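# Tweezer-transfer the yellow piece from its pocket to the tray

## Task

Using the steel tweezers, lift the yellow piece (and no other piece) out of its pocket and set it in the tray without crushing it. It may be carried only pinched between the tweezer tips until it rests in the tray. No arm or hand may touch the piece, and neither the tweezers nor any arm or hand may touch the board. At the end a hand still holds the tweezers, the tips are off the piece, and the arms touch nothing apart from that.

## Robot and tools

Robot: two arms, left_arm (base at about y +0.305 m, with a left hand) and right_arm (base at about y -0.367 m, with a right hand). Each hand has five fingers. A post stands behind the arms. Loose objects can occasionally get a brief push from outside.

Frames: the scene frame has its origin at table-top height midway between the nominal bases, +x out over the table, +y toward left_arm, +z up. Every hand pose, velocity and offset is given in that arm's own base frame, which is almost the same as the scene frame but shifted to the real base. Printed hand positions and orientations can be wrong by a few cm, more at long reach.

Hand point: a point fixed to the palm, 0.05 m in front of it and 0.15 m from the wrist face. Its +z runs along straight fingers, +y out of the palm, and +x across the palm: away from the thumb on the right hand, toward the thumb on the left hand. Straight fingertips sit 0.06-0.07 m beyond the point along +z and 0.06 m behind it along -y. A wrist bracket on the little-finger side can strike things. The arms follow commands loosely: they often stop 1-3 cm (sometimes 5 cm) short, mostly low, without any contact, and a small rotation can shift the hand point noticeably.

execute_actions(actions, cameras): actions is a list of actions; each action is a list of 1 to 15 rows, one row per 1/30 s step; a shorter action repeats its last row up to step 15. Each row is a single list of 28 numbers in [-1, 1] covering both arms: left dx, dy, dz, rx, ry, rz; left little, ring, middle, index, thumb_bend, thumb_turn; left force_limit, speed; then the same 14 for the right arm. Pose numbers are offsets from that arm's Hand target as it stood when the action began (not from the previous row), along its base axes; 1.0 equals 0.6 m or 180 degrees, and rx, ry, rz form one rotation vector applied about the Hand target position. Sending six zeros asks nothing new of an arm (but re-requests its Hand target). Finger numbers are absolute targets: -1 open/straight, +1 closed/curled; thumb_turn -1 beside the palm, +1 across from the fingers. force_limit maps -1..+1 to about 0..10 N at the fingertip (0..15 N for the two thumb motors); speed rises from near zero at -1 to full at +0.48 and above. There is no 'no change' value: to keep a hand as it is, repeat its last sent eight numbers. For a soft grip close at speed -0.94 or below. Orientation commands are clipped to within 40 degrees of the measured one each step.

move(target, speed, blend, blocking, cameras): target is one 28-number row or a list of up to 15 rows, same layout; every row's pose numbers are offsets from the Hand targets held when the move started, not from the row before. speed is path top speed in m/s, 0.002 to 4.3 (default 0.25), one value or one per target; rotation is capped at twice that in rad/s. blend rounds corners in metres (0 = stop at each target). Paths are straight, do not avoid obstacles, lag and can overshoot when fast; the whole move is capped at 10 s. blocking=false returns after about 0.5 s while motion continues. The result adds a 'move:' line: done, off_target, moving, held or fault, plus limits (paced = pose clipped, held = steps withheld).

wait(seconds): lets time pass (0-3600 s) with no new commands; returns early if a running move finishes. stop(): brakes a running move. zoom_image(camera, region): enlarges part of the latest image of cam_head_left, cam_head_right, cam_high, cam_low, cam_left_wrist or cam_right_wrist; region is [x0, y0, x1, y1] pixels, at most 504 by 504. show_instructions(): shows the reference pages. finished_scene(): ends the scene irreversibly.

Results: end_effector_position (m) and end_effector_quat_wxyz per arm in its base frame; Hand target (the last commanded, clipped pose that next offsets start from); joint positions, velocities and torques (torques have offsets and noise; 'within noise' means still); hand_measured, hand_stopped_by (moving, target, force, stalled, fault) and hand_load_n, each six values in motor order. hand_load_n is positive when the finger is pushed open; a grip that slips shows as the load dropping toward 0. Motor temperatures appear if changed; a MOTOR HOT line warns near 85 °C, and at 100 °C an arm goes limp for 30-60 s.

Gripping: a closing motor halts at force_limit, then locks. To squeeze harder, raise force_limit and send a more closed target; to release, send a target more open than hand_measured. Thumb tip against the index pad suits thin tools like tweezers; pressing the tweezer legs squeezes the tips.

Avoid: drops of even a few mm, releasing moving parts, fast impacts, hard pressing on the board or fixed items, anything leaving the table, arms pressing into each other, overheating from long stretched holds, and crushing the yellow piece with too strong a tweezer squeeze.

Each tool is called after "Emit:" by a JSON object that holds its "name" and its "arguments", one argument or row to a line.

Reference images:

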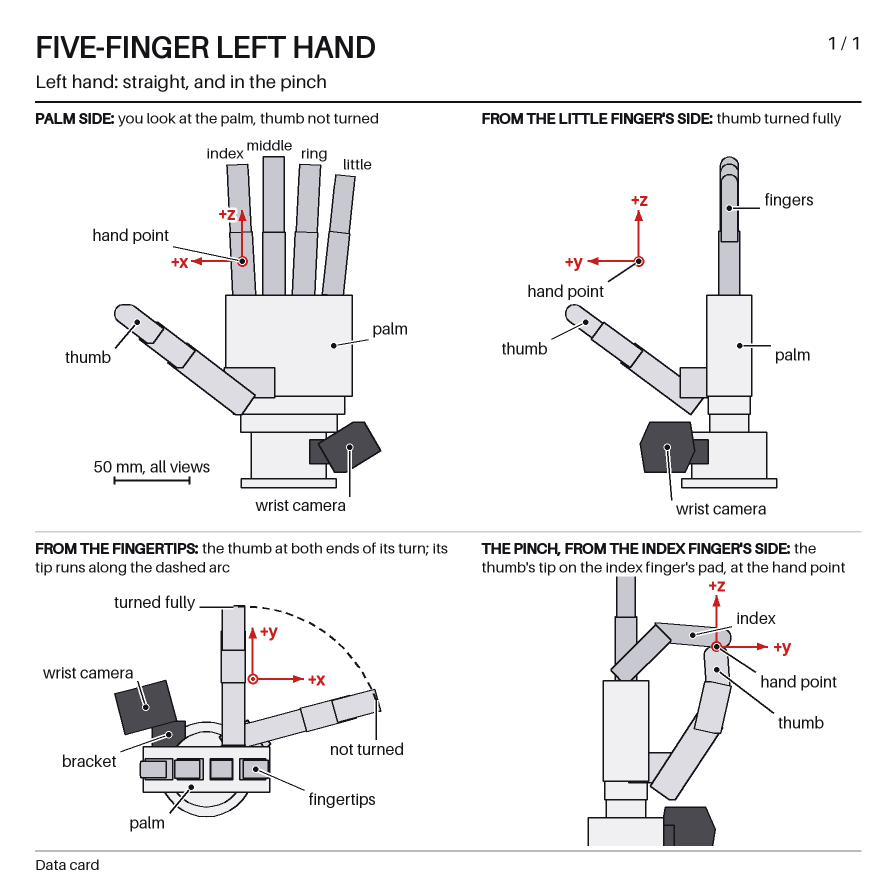

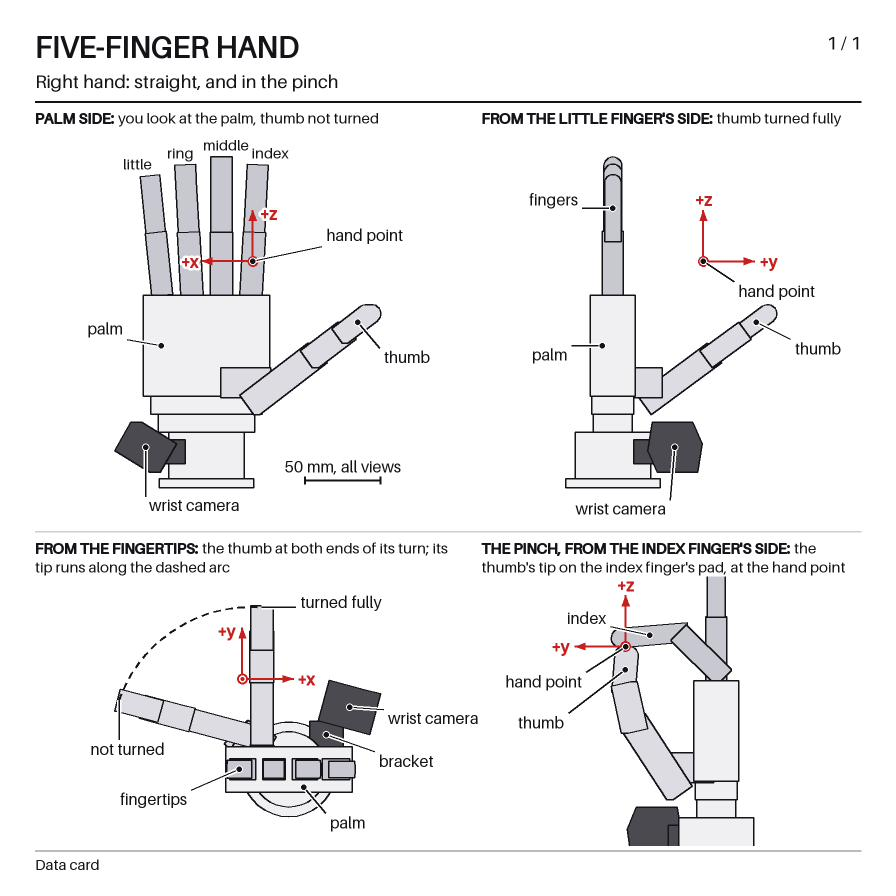

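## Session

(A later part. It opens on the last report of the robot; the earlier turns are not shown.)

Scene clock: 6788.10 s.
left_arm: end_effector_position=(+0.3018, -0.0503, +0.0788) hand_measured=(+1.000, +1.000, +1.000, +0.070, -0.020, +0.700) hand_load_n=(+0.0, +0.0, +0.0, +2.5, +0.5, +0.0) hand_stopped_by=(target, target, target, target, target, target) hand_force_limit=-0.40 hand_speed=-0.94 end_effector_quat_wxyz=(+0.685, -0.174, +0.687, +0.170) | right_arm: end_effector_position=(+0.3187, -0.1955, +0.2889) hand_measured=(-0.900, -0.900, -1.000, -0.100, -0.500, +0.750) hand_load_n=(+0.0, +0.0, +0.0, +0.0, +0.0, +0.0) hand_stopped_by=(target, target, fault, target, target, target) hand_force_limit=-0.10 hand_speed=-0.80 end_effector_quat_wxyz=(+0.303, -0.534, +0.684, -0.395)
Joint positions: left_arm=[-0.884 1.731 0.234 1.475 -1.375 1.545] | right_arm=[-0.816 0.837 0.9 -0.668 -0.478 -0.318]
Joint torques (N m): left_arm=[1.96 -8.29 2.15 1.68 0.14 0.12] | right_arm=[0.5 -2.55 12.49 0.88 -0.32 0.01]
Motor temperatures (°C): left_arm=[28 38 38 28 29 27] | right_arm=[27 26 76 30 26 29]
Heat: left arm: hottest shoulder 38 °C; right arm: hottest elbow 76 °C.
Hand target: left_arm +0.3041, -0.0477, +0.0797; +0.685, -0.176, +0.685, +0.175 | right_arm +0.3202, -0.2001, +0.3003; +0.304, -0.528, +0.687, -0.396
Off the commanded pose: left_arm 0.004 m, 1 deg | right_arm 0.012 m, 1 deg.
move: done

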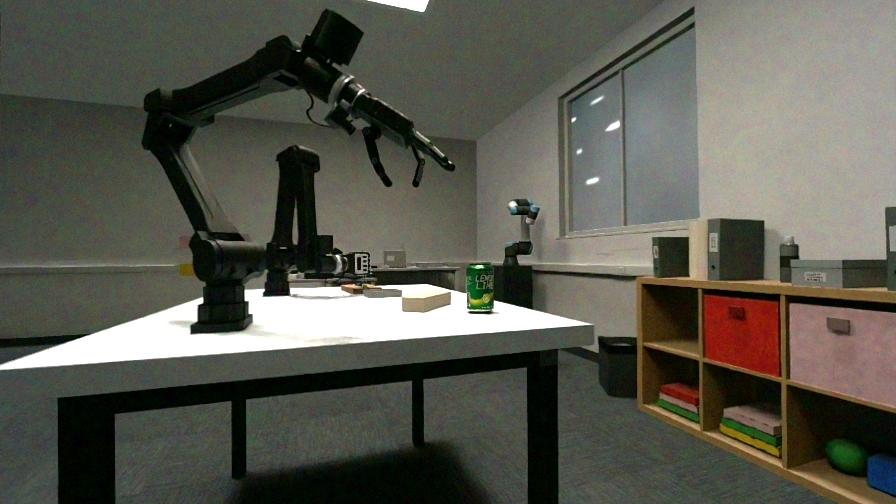

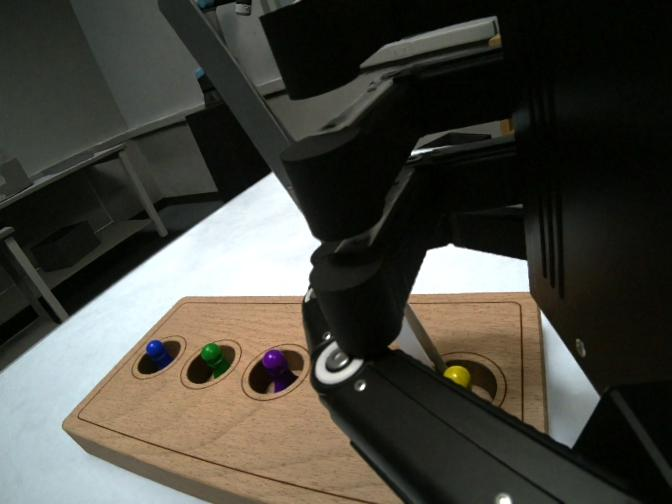

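Emit:
{"name": "move", "arguments": {
  "target": [0.006,-0.0005,0.0005,0,0,0,1,1,1,0.07,-0.02,0.7,-0.4,-0.94,0,0,0,0,0,0,-0.9,-0.9,-0.3,-0.1,-0.5,0.75,-0.1,-0.8],
  "speed": 0.03,
  "cameras": ["cam_low","cam_left_wrist"]
}}

Emit:
{"name": "zoom_image", "arguments": {
  "camera": "cam_left_wrist",
  "region": [400, 330, 500, 430]
}}

Emit:
{"name": "zoom_image", "arguments": {
  "camera": "cam_low",
  "region": [356, 274, 376, 294]
}}

Scene clock: 6821.67 s.
left_arm: end_effector_position=(+0.3037, -0.0486, +0.0788) hand_measured=(+1.000, +1.000, +1.000, +0.070, -0.020, +0.700) hand_load_n=(+0.0, +0.0, +0.0, +2.5, +0.5, +0.5) hand_stopped_by=(target, target, target, target, target, target) hand_force_limit=-0.40 hand_speed=-0.94 end_effector_quat_wxyz=(+0.685, -0.173, +0.687, +0.171) | right_arm: end_effector_position=(+0.3187, -0.1955, +0.2889) hand_measured=(-0.900, -0.900, -1.000, -0.100, -0.500, +0.750) hand_load_n=(+0.0, +0.0, +0.0, +0.0, +0.0, +0.0) hand_stopped_by=(target, target, fault, target, target, target) hand_force_limit=-0.10 hand_speed=-0.80 end_effector_quat_wxyz=(+0.303, -0.534, +0.684, -0.395)
Joint positions: left_arm=[-0.874 1.731 0.234 1.475 -1.366 1.546] | right_arm=[-0.816 0.837 0.9 -0.668 -0.478 -0.318]
Joint torques (N m): left_arm=[2.02 -8.53 2.82 1.48 0.19 0.13] | right_arm=[0.56 -2.55 12.49 0.87 -0.32 0.01]
Motor temperatures (°C): left_arm=[28 37 37 28 29 27] | right_arm=[27 26 76 30 26 29]
Heat: left arm: hottest shoulder 37 °C; right arm: hottest elbow 76 °C.
Hand target: left_arm +0.3077, -0.0479, +0.0800; +0.685, -0.176, +0.685, +0.175 | right_arm +0.3202, -0.2001, +0.3003; +0.304, -0.528, +0.687, -0.396
Off the commanded pose: left_arm 0.004 m, 1 deg | right_arm 0.012 m, 1 deg.
move: done

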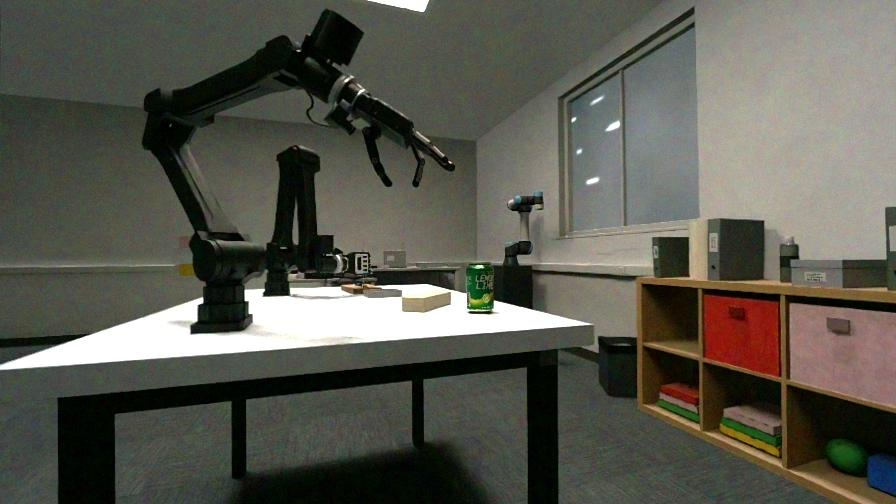

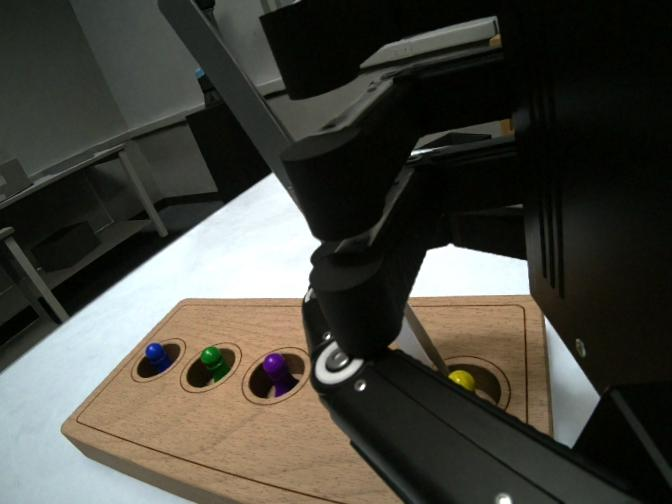

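Scaled by 5.040 from the camera's image (finer frame: 960x720).

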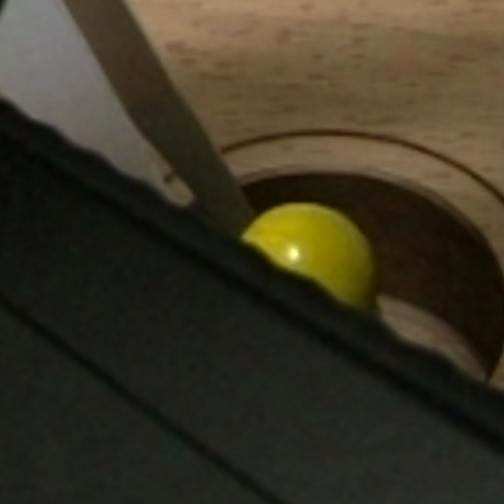

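Scaled by 25.200 from the camera's image (finer frame: 1280x720).

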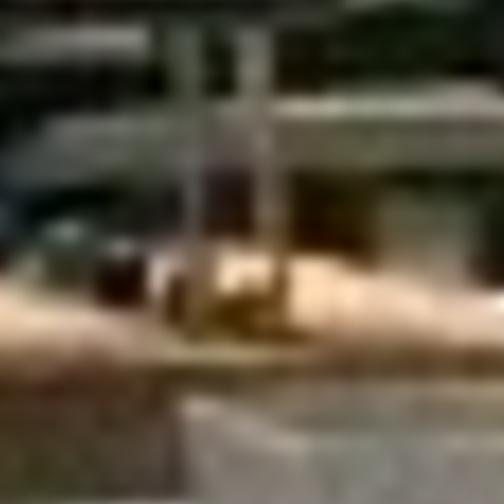

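Emit:
{"name": "move", "arguments": {
  "target": [0.0,-0.0100,0.000,0,0,0,1,1,1,0.07,-0.02,0.7,-0.4,-0.94,0,0,0,0,0,0,-0.9,-0.9,-0.3,-0.1,-0.5,0.75,-0.1,-0.8],
  "speed": 0.03,
  "cameras": ["cam_low","cam_left_wrist"]
}}

Emit:
{"name": "zoom_image", "arguments": {
  "camera": "cam_left_wrist",
  "region": [400, 330, 500, 430]
}}

Emit:
{"name": "zoom_image", "arguments": {
  "camera": "cam_low",
  "region": [356, 274, 376, 294]
}}

Scene clock: 6862.67 s.
left_arm: end_effector_position=(+0.3047, -0.0501, +0.0796) hand_measured=(+1.000, +1.000, +1.000, +0.070, -0.020, +0.700) hand_load_n=(+0.0, +0.0, +0.0, +2.5, +0.5, +0.5) hand_stopped_by=(target, target, target, target, target, target) hand_force_limit=-0.40 hand_speed=-0.94 end_effector_quat_wxyz=(+0.685, -0.178, +0.685, +0.171) | right_arm: end_effector_position=(+0.3187, -0.1955, +0.2889) hand_measured=(-0.900, -0.900, -1.000, -0.100, -0.500, +0.750) hand_load_n=(+0.0, +0.0, +0.5, +0.0, +0.0, +0.0) hand_stopped_by=(target, target, fault, target, target, target) hand_force_limit=-0.10 hand_speed=-0.80 end_effector_quat_wxyz=(+0.303, -0.534, +0.684, -0.395)
Joint positions: left_arm=[-0.874 1.731 0.242 1.475 -1.374 1.546] | right_arm=[-0.816 0.837 0.9 -0.668 -0.478 -0.318]
Joint torques (N m): left_arm=[0.73 -8.64 3.23 1.06 -0.11 0.13] | right_arm=[0.5 -2.61 12.49 0.88 -0.32 0.01]
Motor temperatures (°C): left_arm=[28 37 37 28 29 27] | right_arm=[27 26 76 30 26 29]
Heat: left arm: hottest shoulder 37 °C; right arm: hottest elbow 76 °C.
Hand target: left_arm +0.3078, -0.0540, +0.0800; +0.685, -0.176, +0.685, +0.175 | right_arm +0.3202, -0.2001, +0.3003; +0.304, -0.528, +0.687, -0.396
Off the commanded pose: left_arm 0.005 m, 1 deg | right_arm 0.012 m, 1 deg.
move: done

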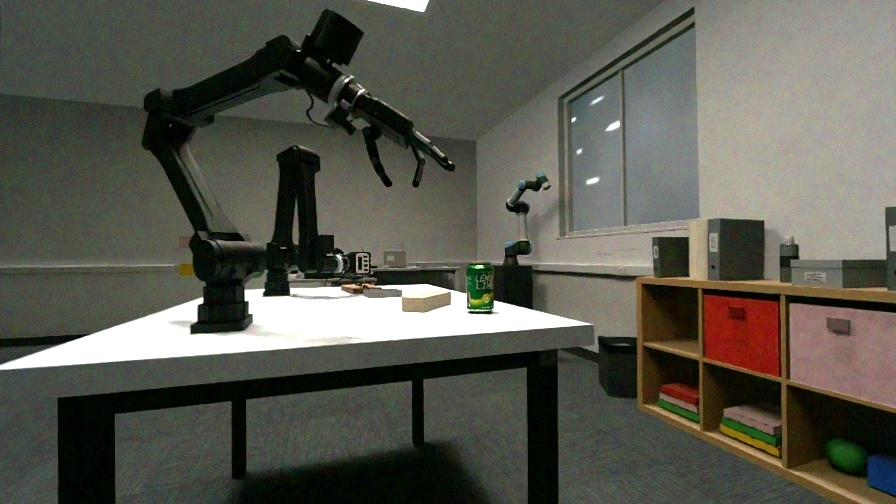

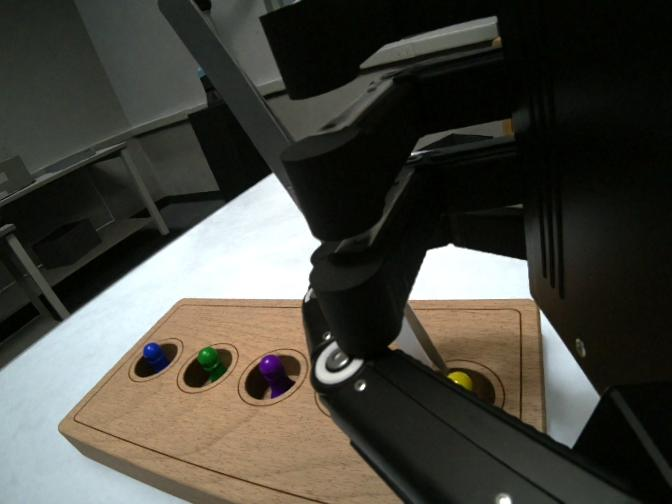

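Scaled by 5.040 from the camera's image (finer frame: 960x720).

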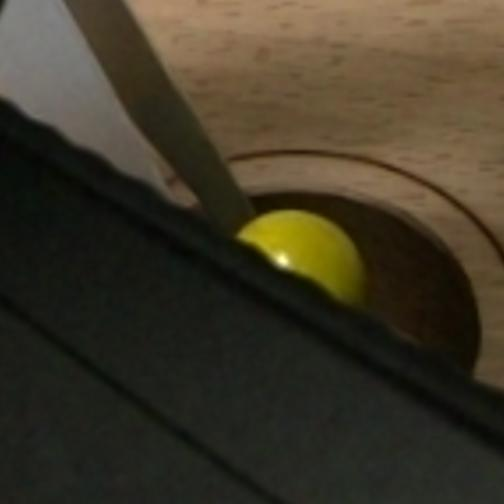

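Scaled by 25.200 from the camera's image (finer frame: 1280x720).

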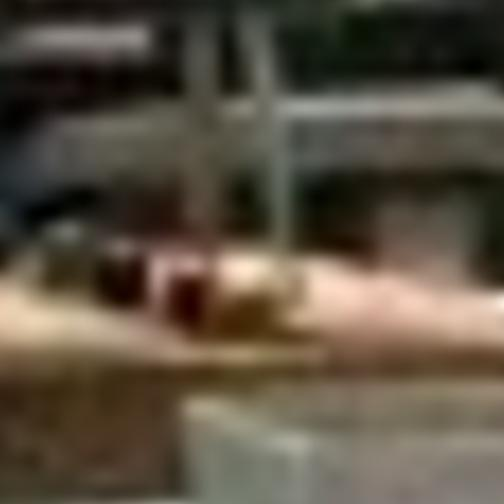

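Emit:
{"name": "move", "arguments": {
  "target": [-0.001,-0.005,-0.001,0,0,0,1,1,1,0.07,-0.02,0.7,-0.4,-0.94,0,0,0,0,0,0,-0.9,-0.9,-0.3,-0.1,-0.5,0.75,-0.1,-0.8],
  "speed": 0.03,
  "cameras": ["cam_low","cam_left_wrist"]
}}

Emit:
{"name": "zoom_image", "arguments": {
  "camera": "cam_left_wrist",
  "region": [400, 330, 500, 430]
}}

Emit:
{"name": "zoom_image", "arguments": {
  "camera": "cam_low",
  "region": [356, 274, 376, 294]
}}

Scene clock: 6874.53 s.
left_arm: end_effector_position=(+0.3044, -0.0500, +0.0789) hand_measured=(+1.000, +1.000, +1.000, +0.070, -0.020, +0.700) hand_load_n=(+0.0, +0.0, +0.0, +2.5, +0.5, +0.0) hand_stopped_by=(target, target, target, target, target, target) hand_force_limit=-0.40 hand_speed=-0.94 end_effector_quat_wxyz=(+0.684, -0.181, +0.684, +0.174) | right_arm: end_effector_position=(+0.3187, -0.1955, +0.2889) hand_measured=(-0.900, -0.900, -1.000, -0.100, -0.500, +0.750) hand_load_n=(+0.0, +0.0, +0.0, +0.0, +0.0, +0.0) hand_stopped_by=(target, target, fault, target, target, target) hand_force_limit=-0.10 hand_speed=-0.80 end_effector_quat_wxyz=(+0.303, -0.534, +0.684, -0.395)
Joint positions: left_arm=[-0.874 1.736 0.246 1.475 -1.383 1.546] | right_arm=[-0.816 0.837 0.9 -0.668 -0.478 -0.318]
Joint torques (N m): left_arm=[0.09 -8.82 3.34 0.99 -0.1 0.12] | right_arm=[0.5 -2.55 12.51 0.88 -0.32 0.01]
Motor temperatures (°C): left_arm=[28 37 37 28 29 27] | right_arm=[27 26 76 30 26 29]
Heat: left arm: hottest shoulder 37 °C; right arm: hottest elbow 76 °C.
Hand target: left_arm +0.3071, -0.0569, +0.0794; +0.685, -0.176, +0.685, +0.175 | right_arm +0.3202, -0.2001, +0.3003; +0.304, -0.528, +0.687, -0.396
Off the commanded pose: left_arm 0.007 m, 1 deg | right_arm 0.012 m, 1 deg.
move: done

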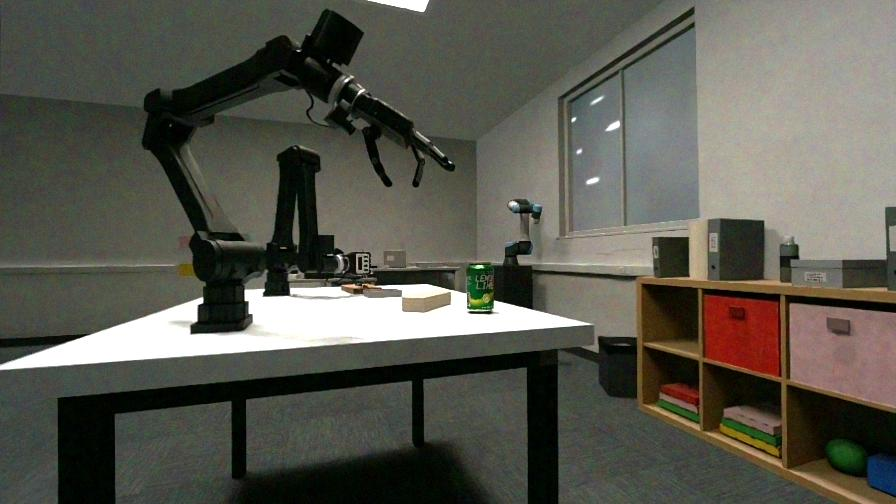

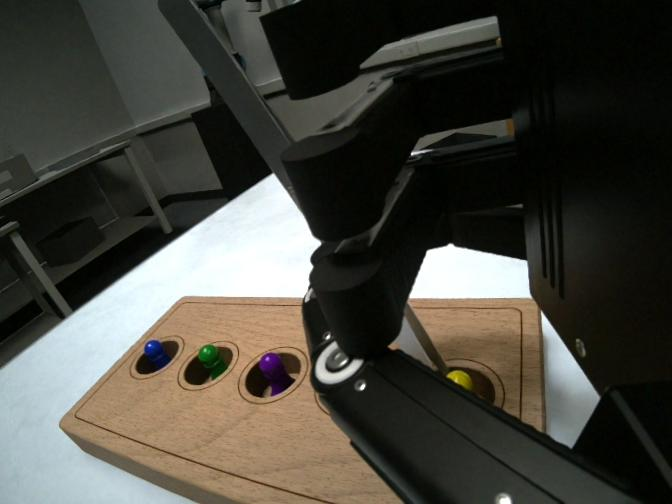

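Scaled by 5.040 from the camera's image (finer frame: 960x720).

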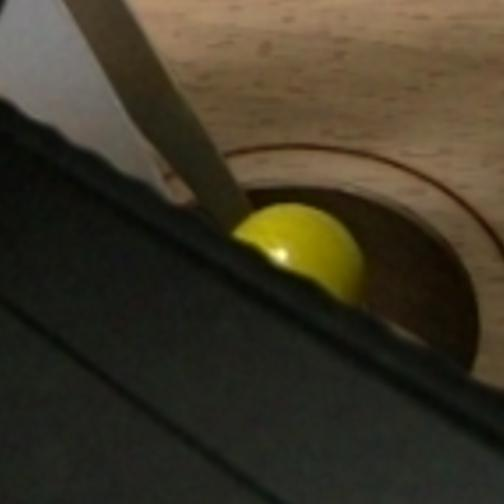

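Scaled by 25.200 from the camera's image (finer frame: 1280x720).

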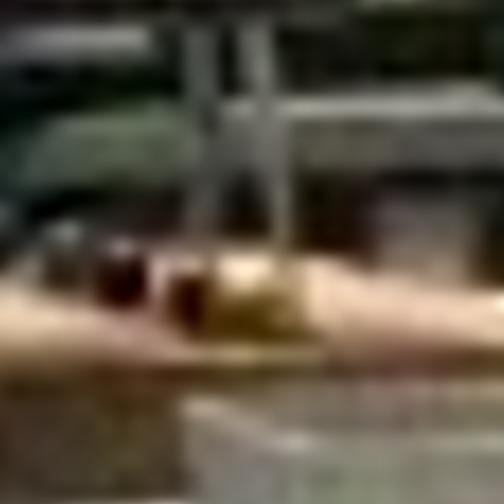

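Emit:
{"name": "move", "arguments": {
  "target": [-0.001,-0.005,0,0,0,0,1,1,1,0.07,-0.02,0.7,-0.4,-0.94,0,0,0,0,0,0,-0.9,-0.9,-0.3,-0.1,-0.5,0.75,-0.1,-0.8],
  "speed": 0.03,
  "cameras": ["cam_low","cam_left_wrist"]
}}

Emit:
{"name": "zoom_image", "arguments": {
  "camera": "cam_left_wrist",
  "region": [400, 330, 500, 430]
}}

Emit:
{"name": "zoom_image", "arguments": {
  "camera": "cam_low",
  "region": [356, 274, 376, 294]
}}

Scene clock: 6885.27 s.
left_arm: end_effector_position=(+0.3043, -0.0518, +0.0791) hand_measured=(+1.000, +1.000, +1.000, +0.070, -0.020, +0.700) hand_load_n=(+0.0, +0.0, +0.0, +2.5, +0.5, +0.5) hand_stopped_by=(target, target, target, target, target, target) hand_force_limit=-0.40 hand_speed=-0.94 end_effector_quat_wxyz=(+0.685, -0.184, +0.683, +0.174) | right_arm: end_effector_position=(+0.3187, -0.1955, +0.2889) hand_measured=(-0.900, -0.900, -1.000, -0.100, -0.500, +0.750) hand_load_n=(+0.0, +0.0, +0.0, +0.0, +0.0, +0.0) hand_stopped_by=(target, target, fault, target, target, target) hand_force_limit=-0.10 hand_speed=-0.80 end_effector_quat_wxyz=(+0.303, -0.534, +0.684, -0.395)
Joint positions: left_arm=[-0.879 1.737 0.252 1.475 -1.391 1.546] | right_arm=[-0.816 0.837 0.9 -0.668 -0.478 -0.318]
Joint torques (N m): left_arm=[-0.03 -8.7 3.33 0.81 -0.09 0.12] | right_arm=[0.5 -2.55 12.49 0.88 -0.32 0.01]
Motor temperatures (°C): left_arm=[28 37 37 28 29 27] | right_arm=[27 26 76 30 26 29]
Heat: left arm: hottest shoulder 37 °C; right arm: hottest elbow 76 °C.
Hand target: left_arm +0.3066, -0.0600, +0.0794; +0.685, -0.176, +0.685, +0.175 | right_arm +0.3202, -0.2001, +0.3003; +0.304, -0.528, +0.687, -0.396
Off the commanded pose: left_arm 0.008 m, 1 deg | right_arm 0.012 m, 1 deg.
move: done

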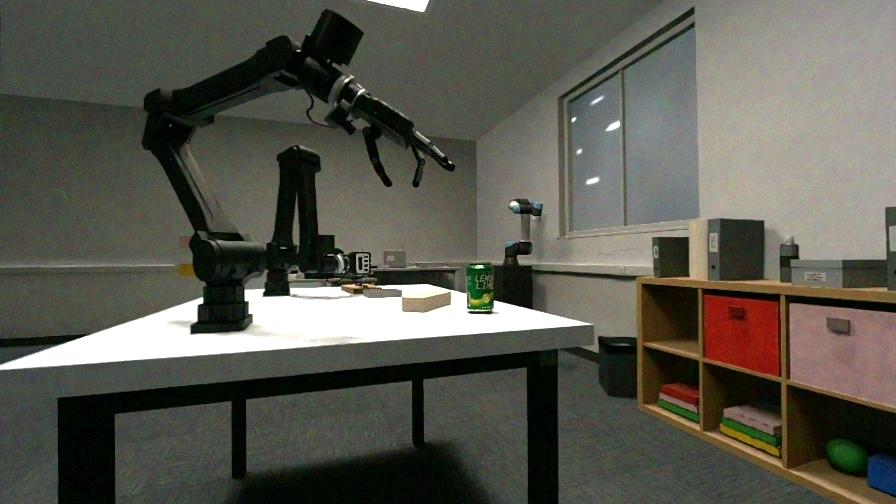

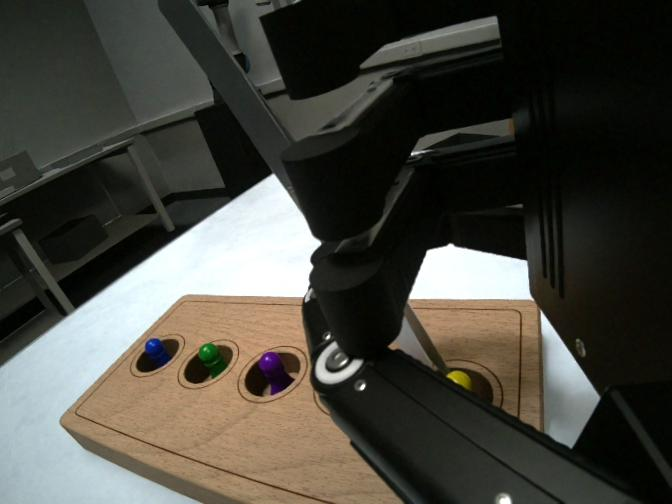

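Scaled by 5.040 from the camera's image (finer frame: 960x720).

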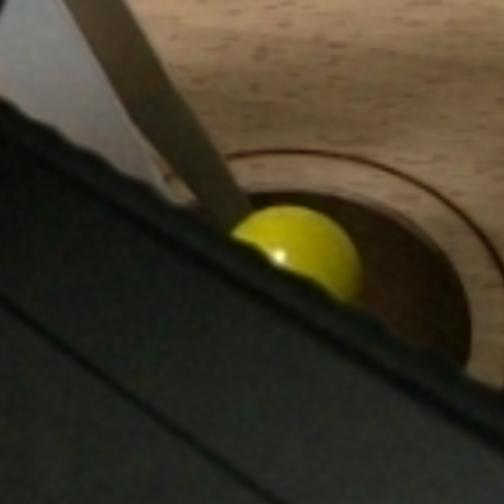

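Scaled by 25.200 from the camera's image (finer frame: 1280x720).

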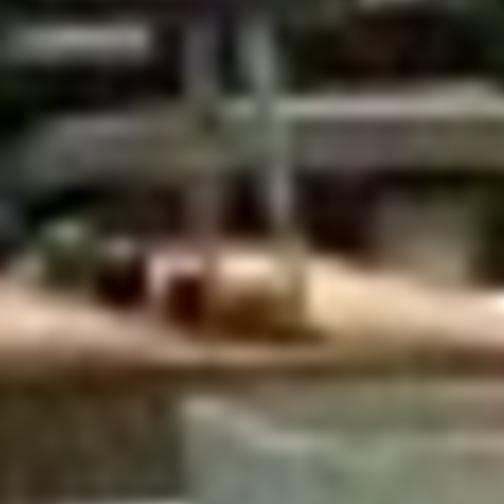

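Emit:
{"name": "execute_actions", "arguments": {
  "actions": []
}}

Emit:
{"name": "zoom_image", "arguments": {
  "camera": "cam_high",
  "region": [315, 385, 355, 425]
}}

Emit:
{"name": "zoom_image", "arguments": {
  "camera": "cam_head_left",
  "region": [300, 200, 500, 400]
}}

Scene clock: 6940.50 s.
left_arm: end_effector_position=(+0.3043, -0.0518, +0.0791) hand_measured=(+1.000, +1.000, +1.000, +0.070, -0.020, +0.700) hand_load_n=(+0.0, +0.0, +0.0, +2.5, +0.5, +0.5) hand_stopped_by=(target, target, target, target, target, target) hand_force_limit=-0.40 hand_speed=-0.94 end_effector_quat_wxyz=(+0.685, -0.184, +0.683, +0.174) | right_arm: end_effector_position=(+0.3187, -0.1955, +0.2889) hand_measured=(-0.900, -0.900, -1.000, -0.100, -0.500, +0.750) hand_load_n=(+0.0, +0.0, +0.0, -0.5, +0.0, +0.0) hand_stopped_by=(target, target, fault, target, target, target) hand_force_limit=-0.10 hand_speed=-0.80 end_effector_quat_wxyz=(+0.303, -0.534, +0.684, -0.395)
Joint positions: left_arm=[-0.879 1.737 0.252 1.475 -1.391 1.546] | right_arm=[-0.816 0.837 0.9 -0.668 -0.478 -0.318]
Joint velocities: within noise
Joint torques (N m): left_arm=[-0.09 -8.53 3.36 0.92 -0.09 0.14] | right_arm=[0.5 -2.61 12.51 0.87 -0.32 0.01]
Motor temperatures (°C): left_arm=[28 37 37 28 29 27] | right_arm=[27 26 76 30 26 29]
Heat: left arm: hottest shoulder 37 °C; right arm: hottest elbow 76 °C.
Hand target: left_arm +0.3066, -0.0600, +0.0794; +0.685, -0.176, +0.685, +0.175 | right_arm +0.3202, -0.2001, +0.3003; +0.304, -0.528, +0.687, -0.396
Off the commanded pose: left_arm 0.008 m, 1 deg | right_arm 0.012 m, 1 deg.

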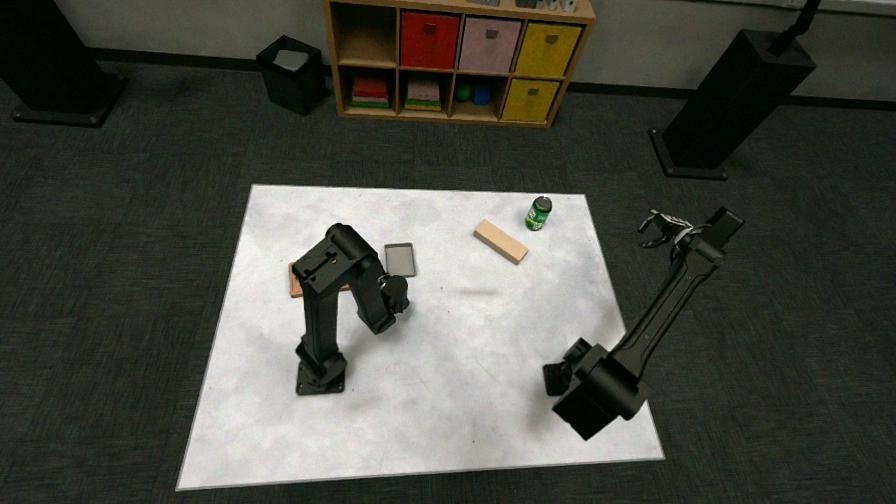

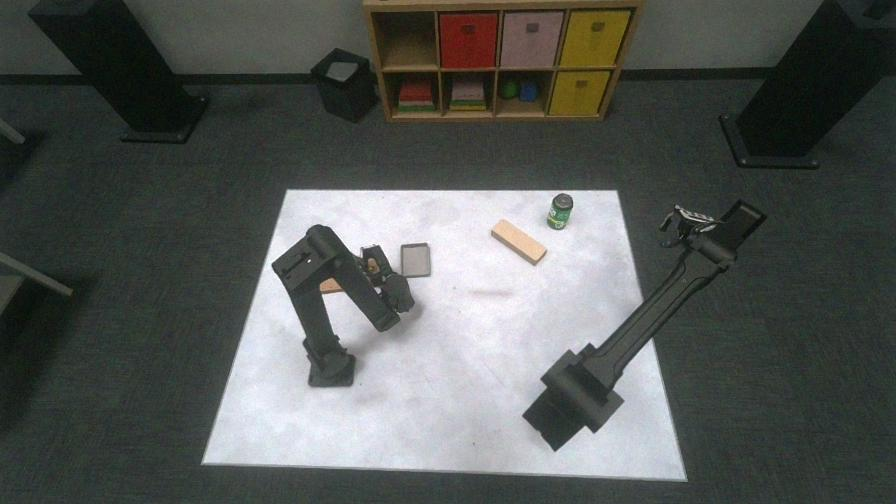

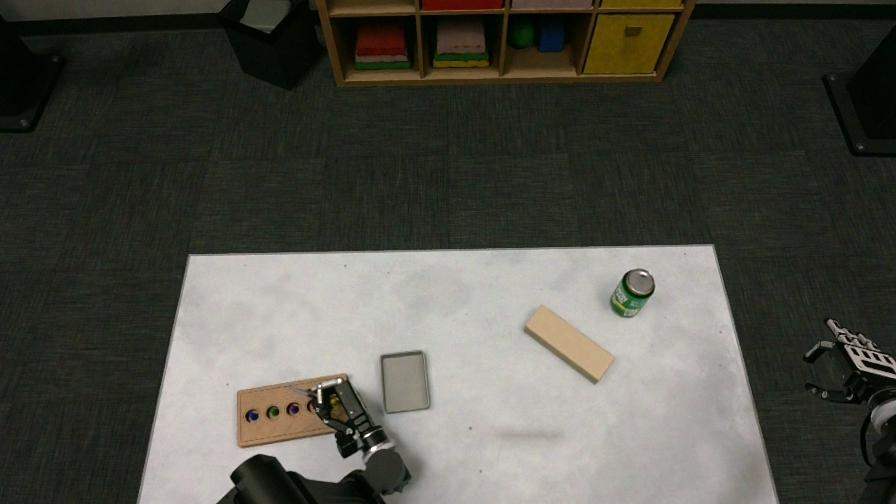

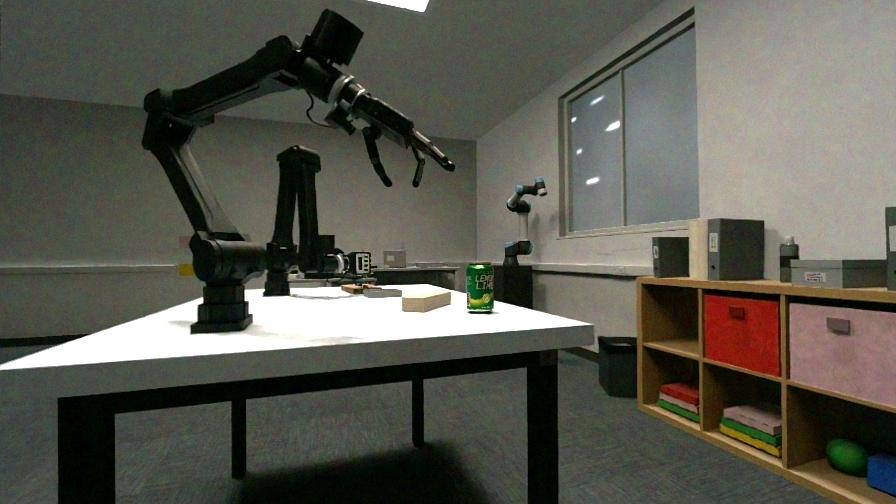

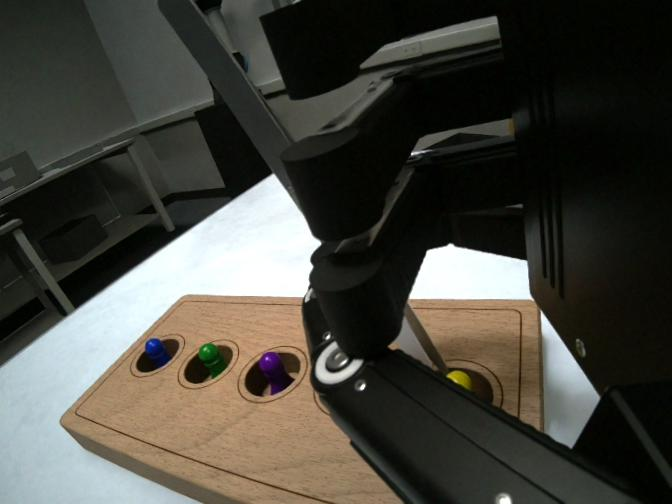

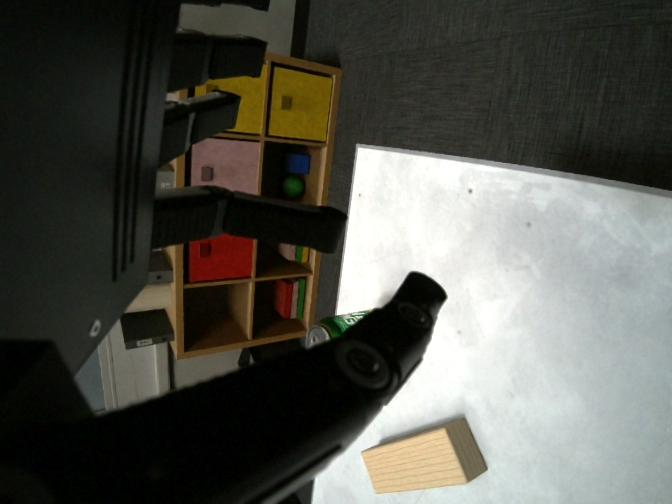

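Scaled by 12.600 from the camera's image (finer frame: 1280x720).

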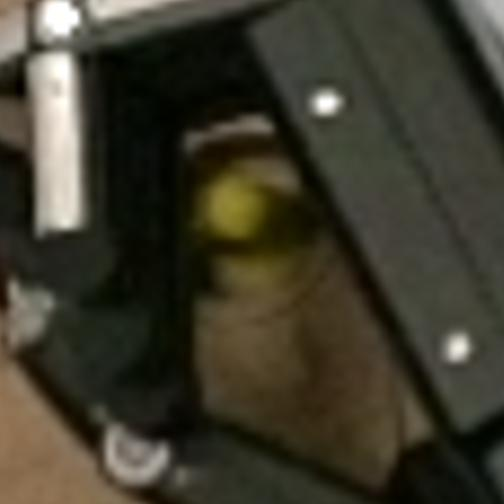

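Scaled by 2.520 from the camera's image (finer frame: 1280x720).

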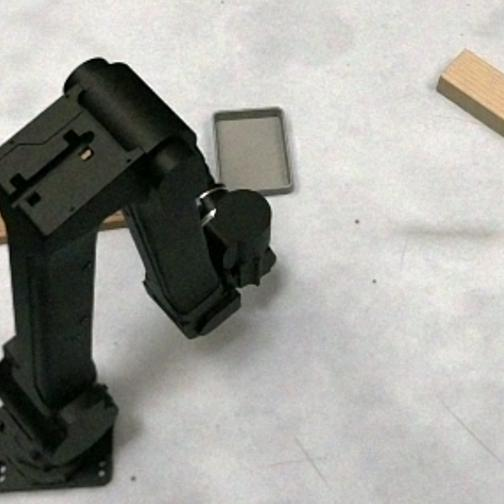

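Emit:
{"name": "zoom_image", "arguments": {
  "camera": "cam_high",
  "region": [323, 391, 345, 413]
}}

Emit:
{"name": "zoom_image", "arguments": {
  "camera": "cam_head_right",
  "region": [350, 235, 400, 285]
}}

Emit:
{"name": "zoom_image", "arguments": {
  "camera": "cam_left_wrist",
  "region": [430, 350, 480, 400]
}}

Scaled by 22.909 from the camera's image (finer frame: 1280x720).

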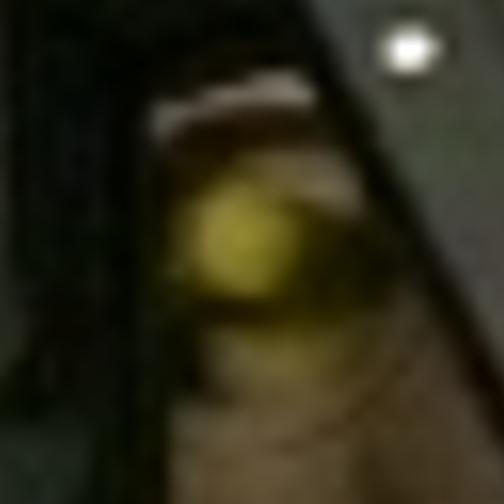

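Scaled by 10.080 from the camera's image (finer frame: 1280x720).

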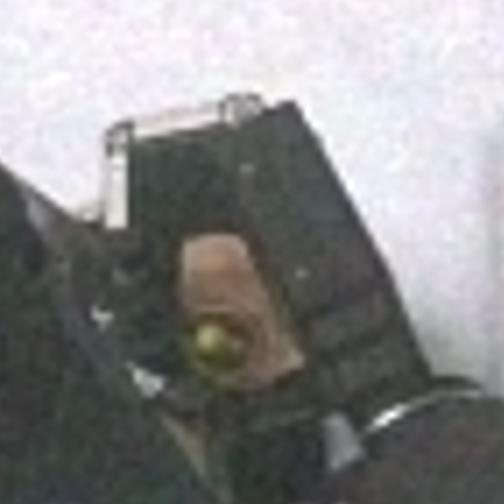

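Scaled by 10.080 from the camera's image (finer frame: 960x720).

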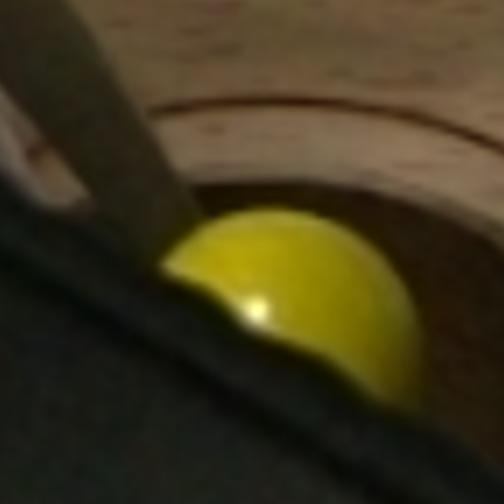

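Emit:
{"name": "move", "arguments": {
  "target": [-0.001,-0.0058,0,0,0,0,1,1,1,0.07,-0.02,0.7,-0.4,-0.94,0,0,0,0,0,0,-0.9,-0.9,-0.3,-0.1,-0.5,0.75,-0.1,-0.8],
  "speed": 0.03,
  "cameras": ["cam_low","cam_left_wrist"]
}}

Emit:
{"name": "zoom_image", "arguments": {
  "camera": "cam_left_wrist",
  "region": [430, 350, 480, 400]
}}

Emit:
{"name": "zoom_image", "arguments": {
  "camera": "cam_low",
  "region": [356, 274, 376, 294]
}}

Scene clock: 7132.93 s.
left_arm: end_effector_position=(+0.3039, -0.0556, +0.0793) hand_measured=(+1.000, +1.000, +1.000, +0.070, -0.020, +0.700) hand_load_n=(+0.0, +0.0, +0.0, +2.5, +0.5, +0.5) hand_stopped_by=(target, target, target, target, target, target) hand_force_limit=-0.40 hand_speed=-0.94 end_effector_quat_wxyz=(+0.685, -0.185, +0.683, +0.173) | right_arm: end_effector_position=(+0.3187, -0.1955, +0.2889) hand_measured=(-0.900, -0.900, -1.000, -0.100, -0.500, +0.750) hand_load_n=(+0.0, +0.0, +0.0, +0.0, +0.0, +0.0) hand_stopped_by=(target, target, fault, target, target, target) hand_force_limit=-0.10 hand_speed=-0.80 end_effector_quat_wxyz=(+0.303, -0.534, +0.684, -0.395)
Joint positions: left_arm=[-0.889 1.739 0.258 1.475 -1.401 1.547] | right_arm=[-0.816 0.837 0.9 -0.668 -0.478 -0.318]
Joint torques (N m): left_arm=[0.15 -8.76 3.33 0.84 -0.07 0.13] | right_arm=[0.5 -2.55 12.51 0.87 -0.32 0.01]
Motor temperatures (°C): left_arm=[28 36 36 28 29 27] | right_arm=[27 26 76 30 26 29]
Heat: left arm: hottest shoulder 36 °C; right arm: hottest elbow 76 °C.
Hand target: left_arm +0.3060, -0.0635, +0.0793; +0.685, -0.176, +0.685, +0.175 | right_arm +0.3202, -0.2001, +0.3003; +0.304, -0.528, +0.687, -0.396
Off the commanded pose: left_arm 0.008 m, 1 deg | right_arm 0.012 m, 1 deg.
move: done

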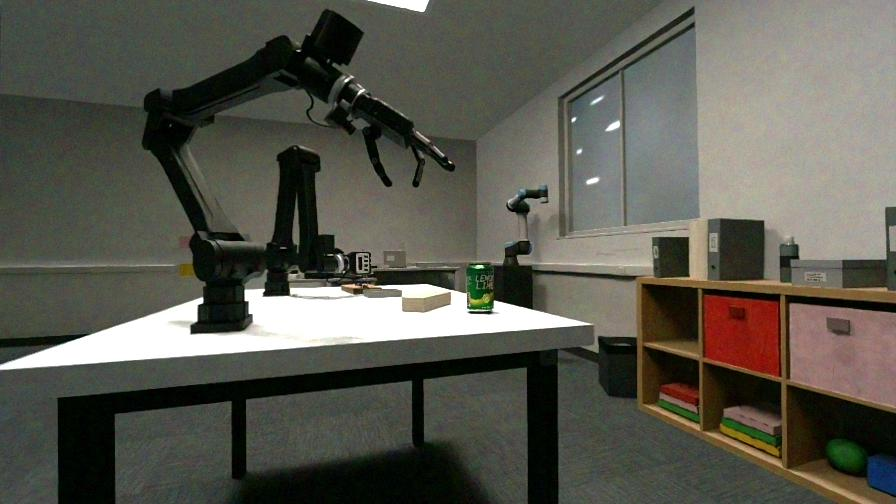

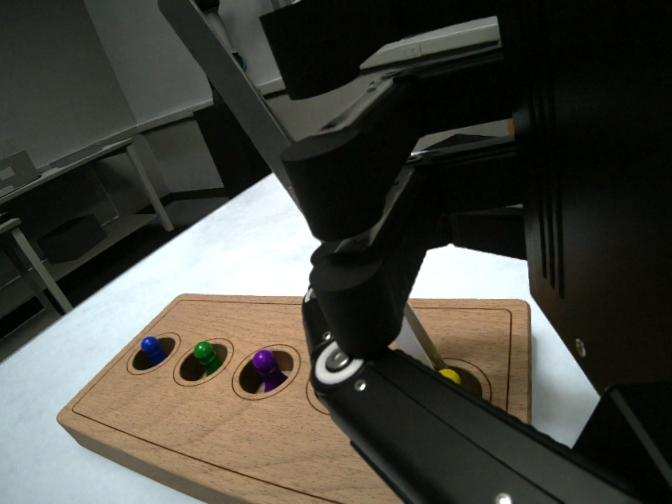

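Scaled by 10.080 from the camera's image (finer frame: 960x720).

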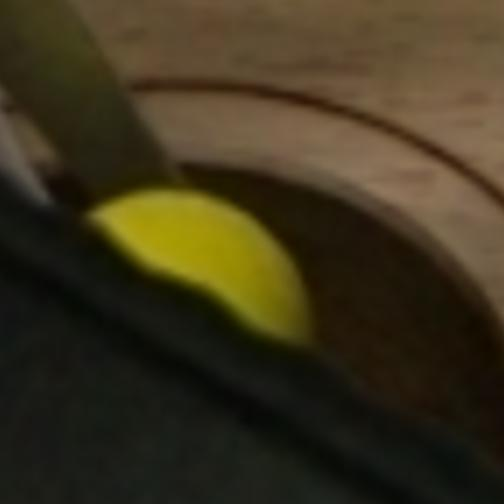

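Scaled by 25.200 from the camera's image (finer frame: 1280x720).

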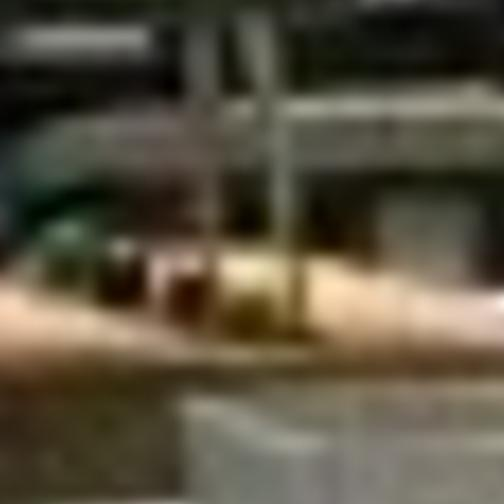

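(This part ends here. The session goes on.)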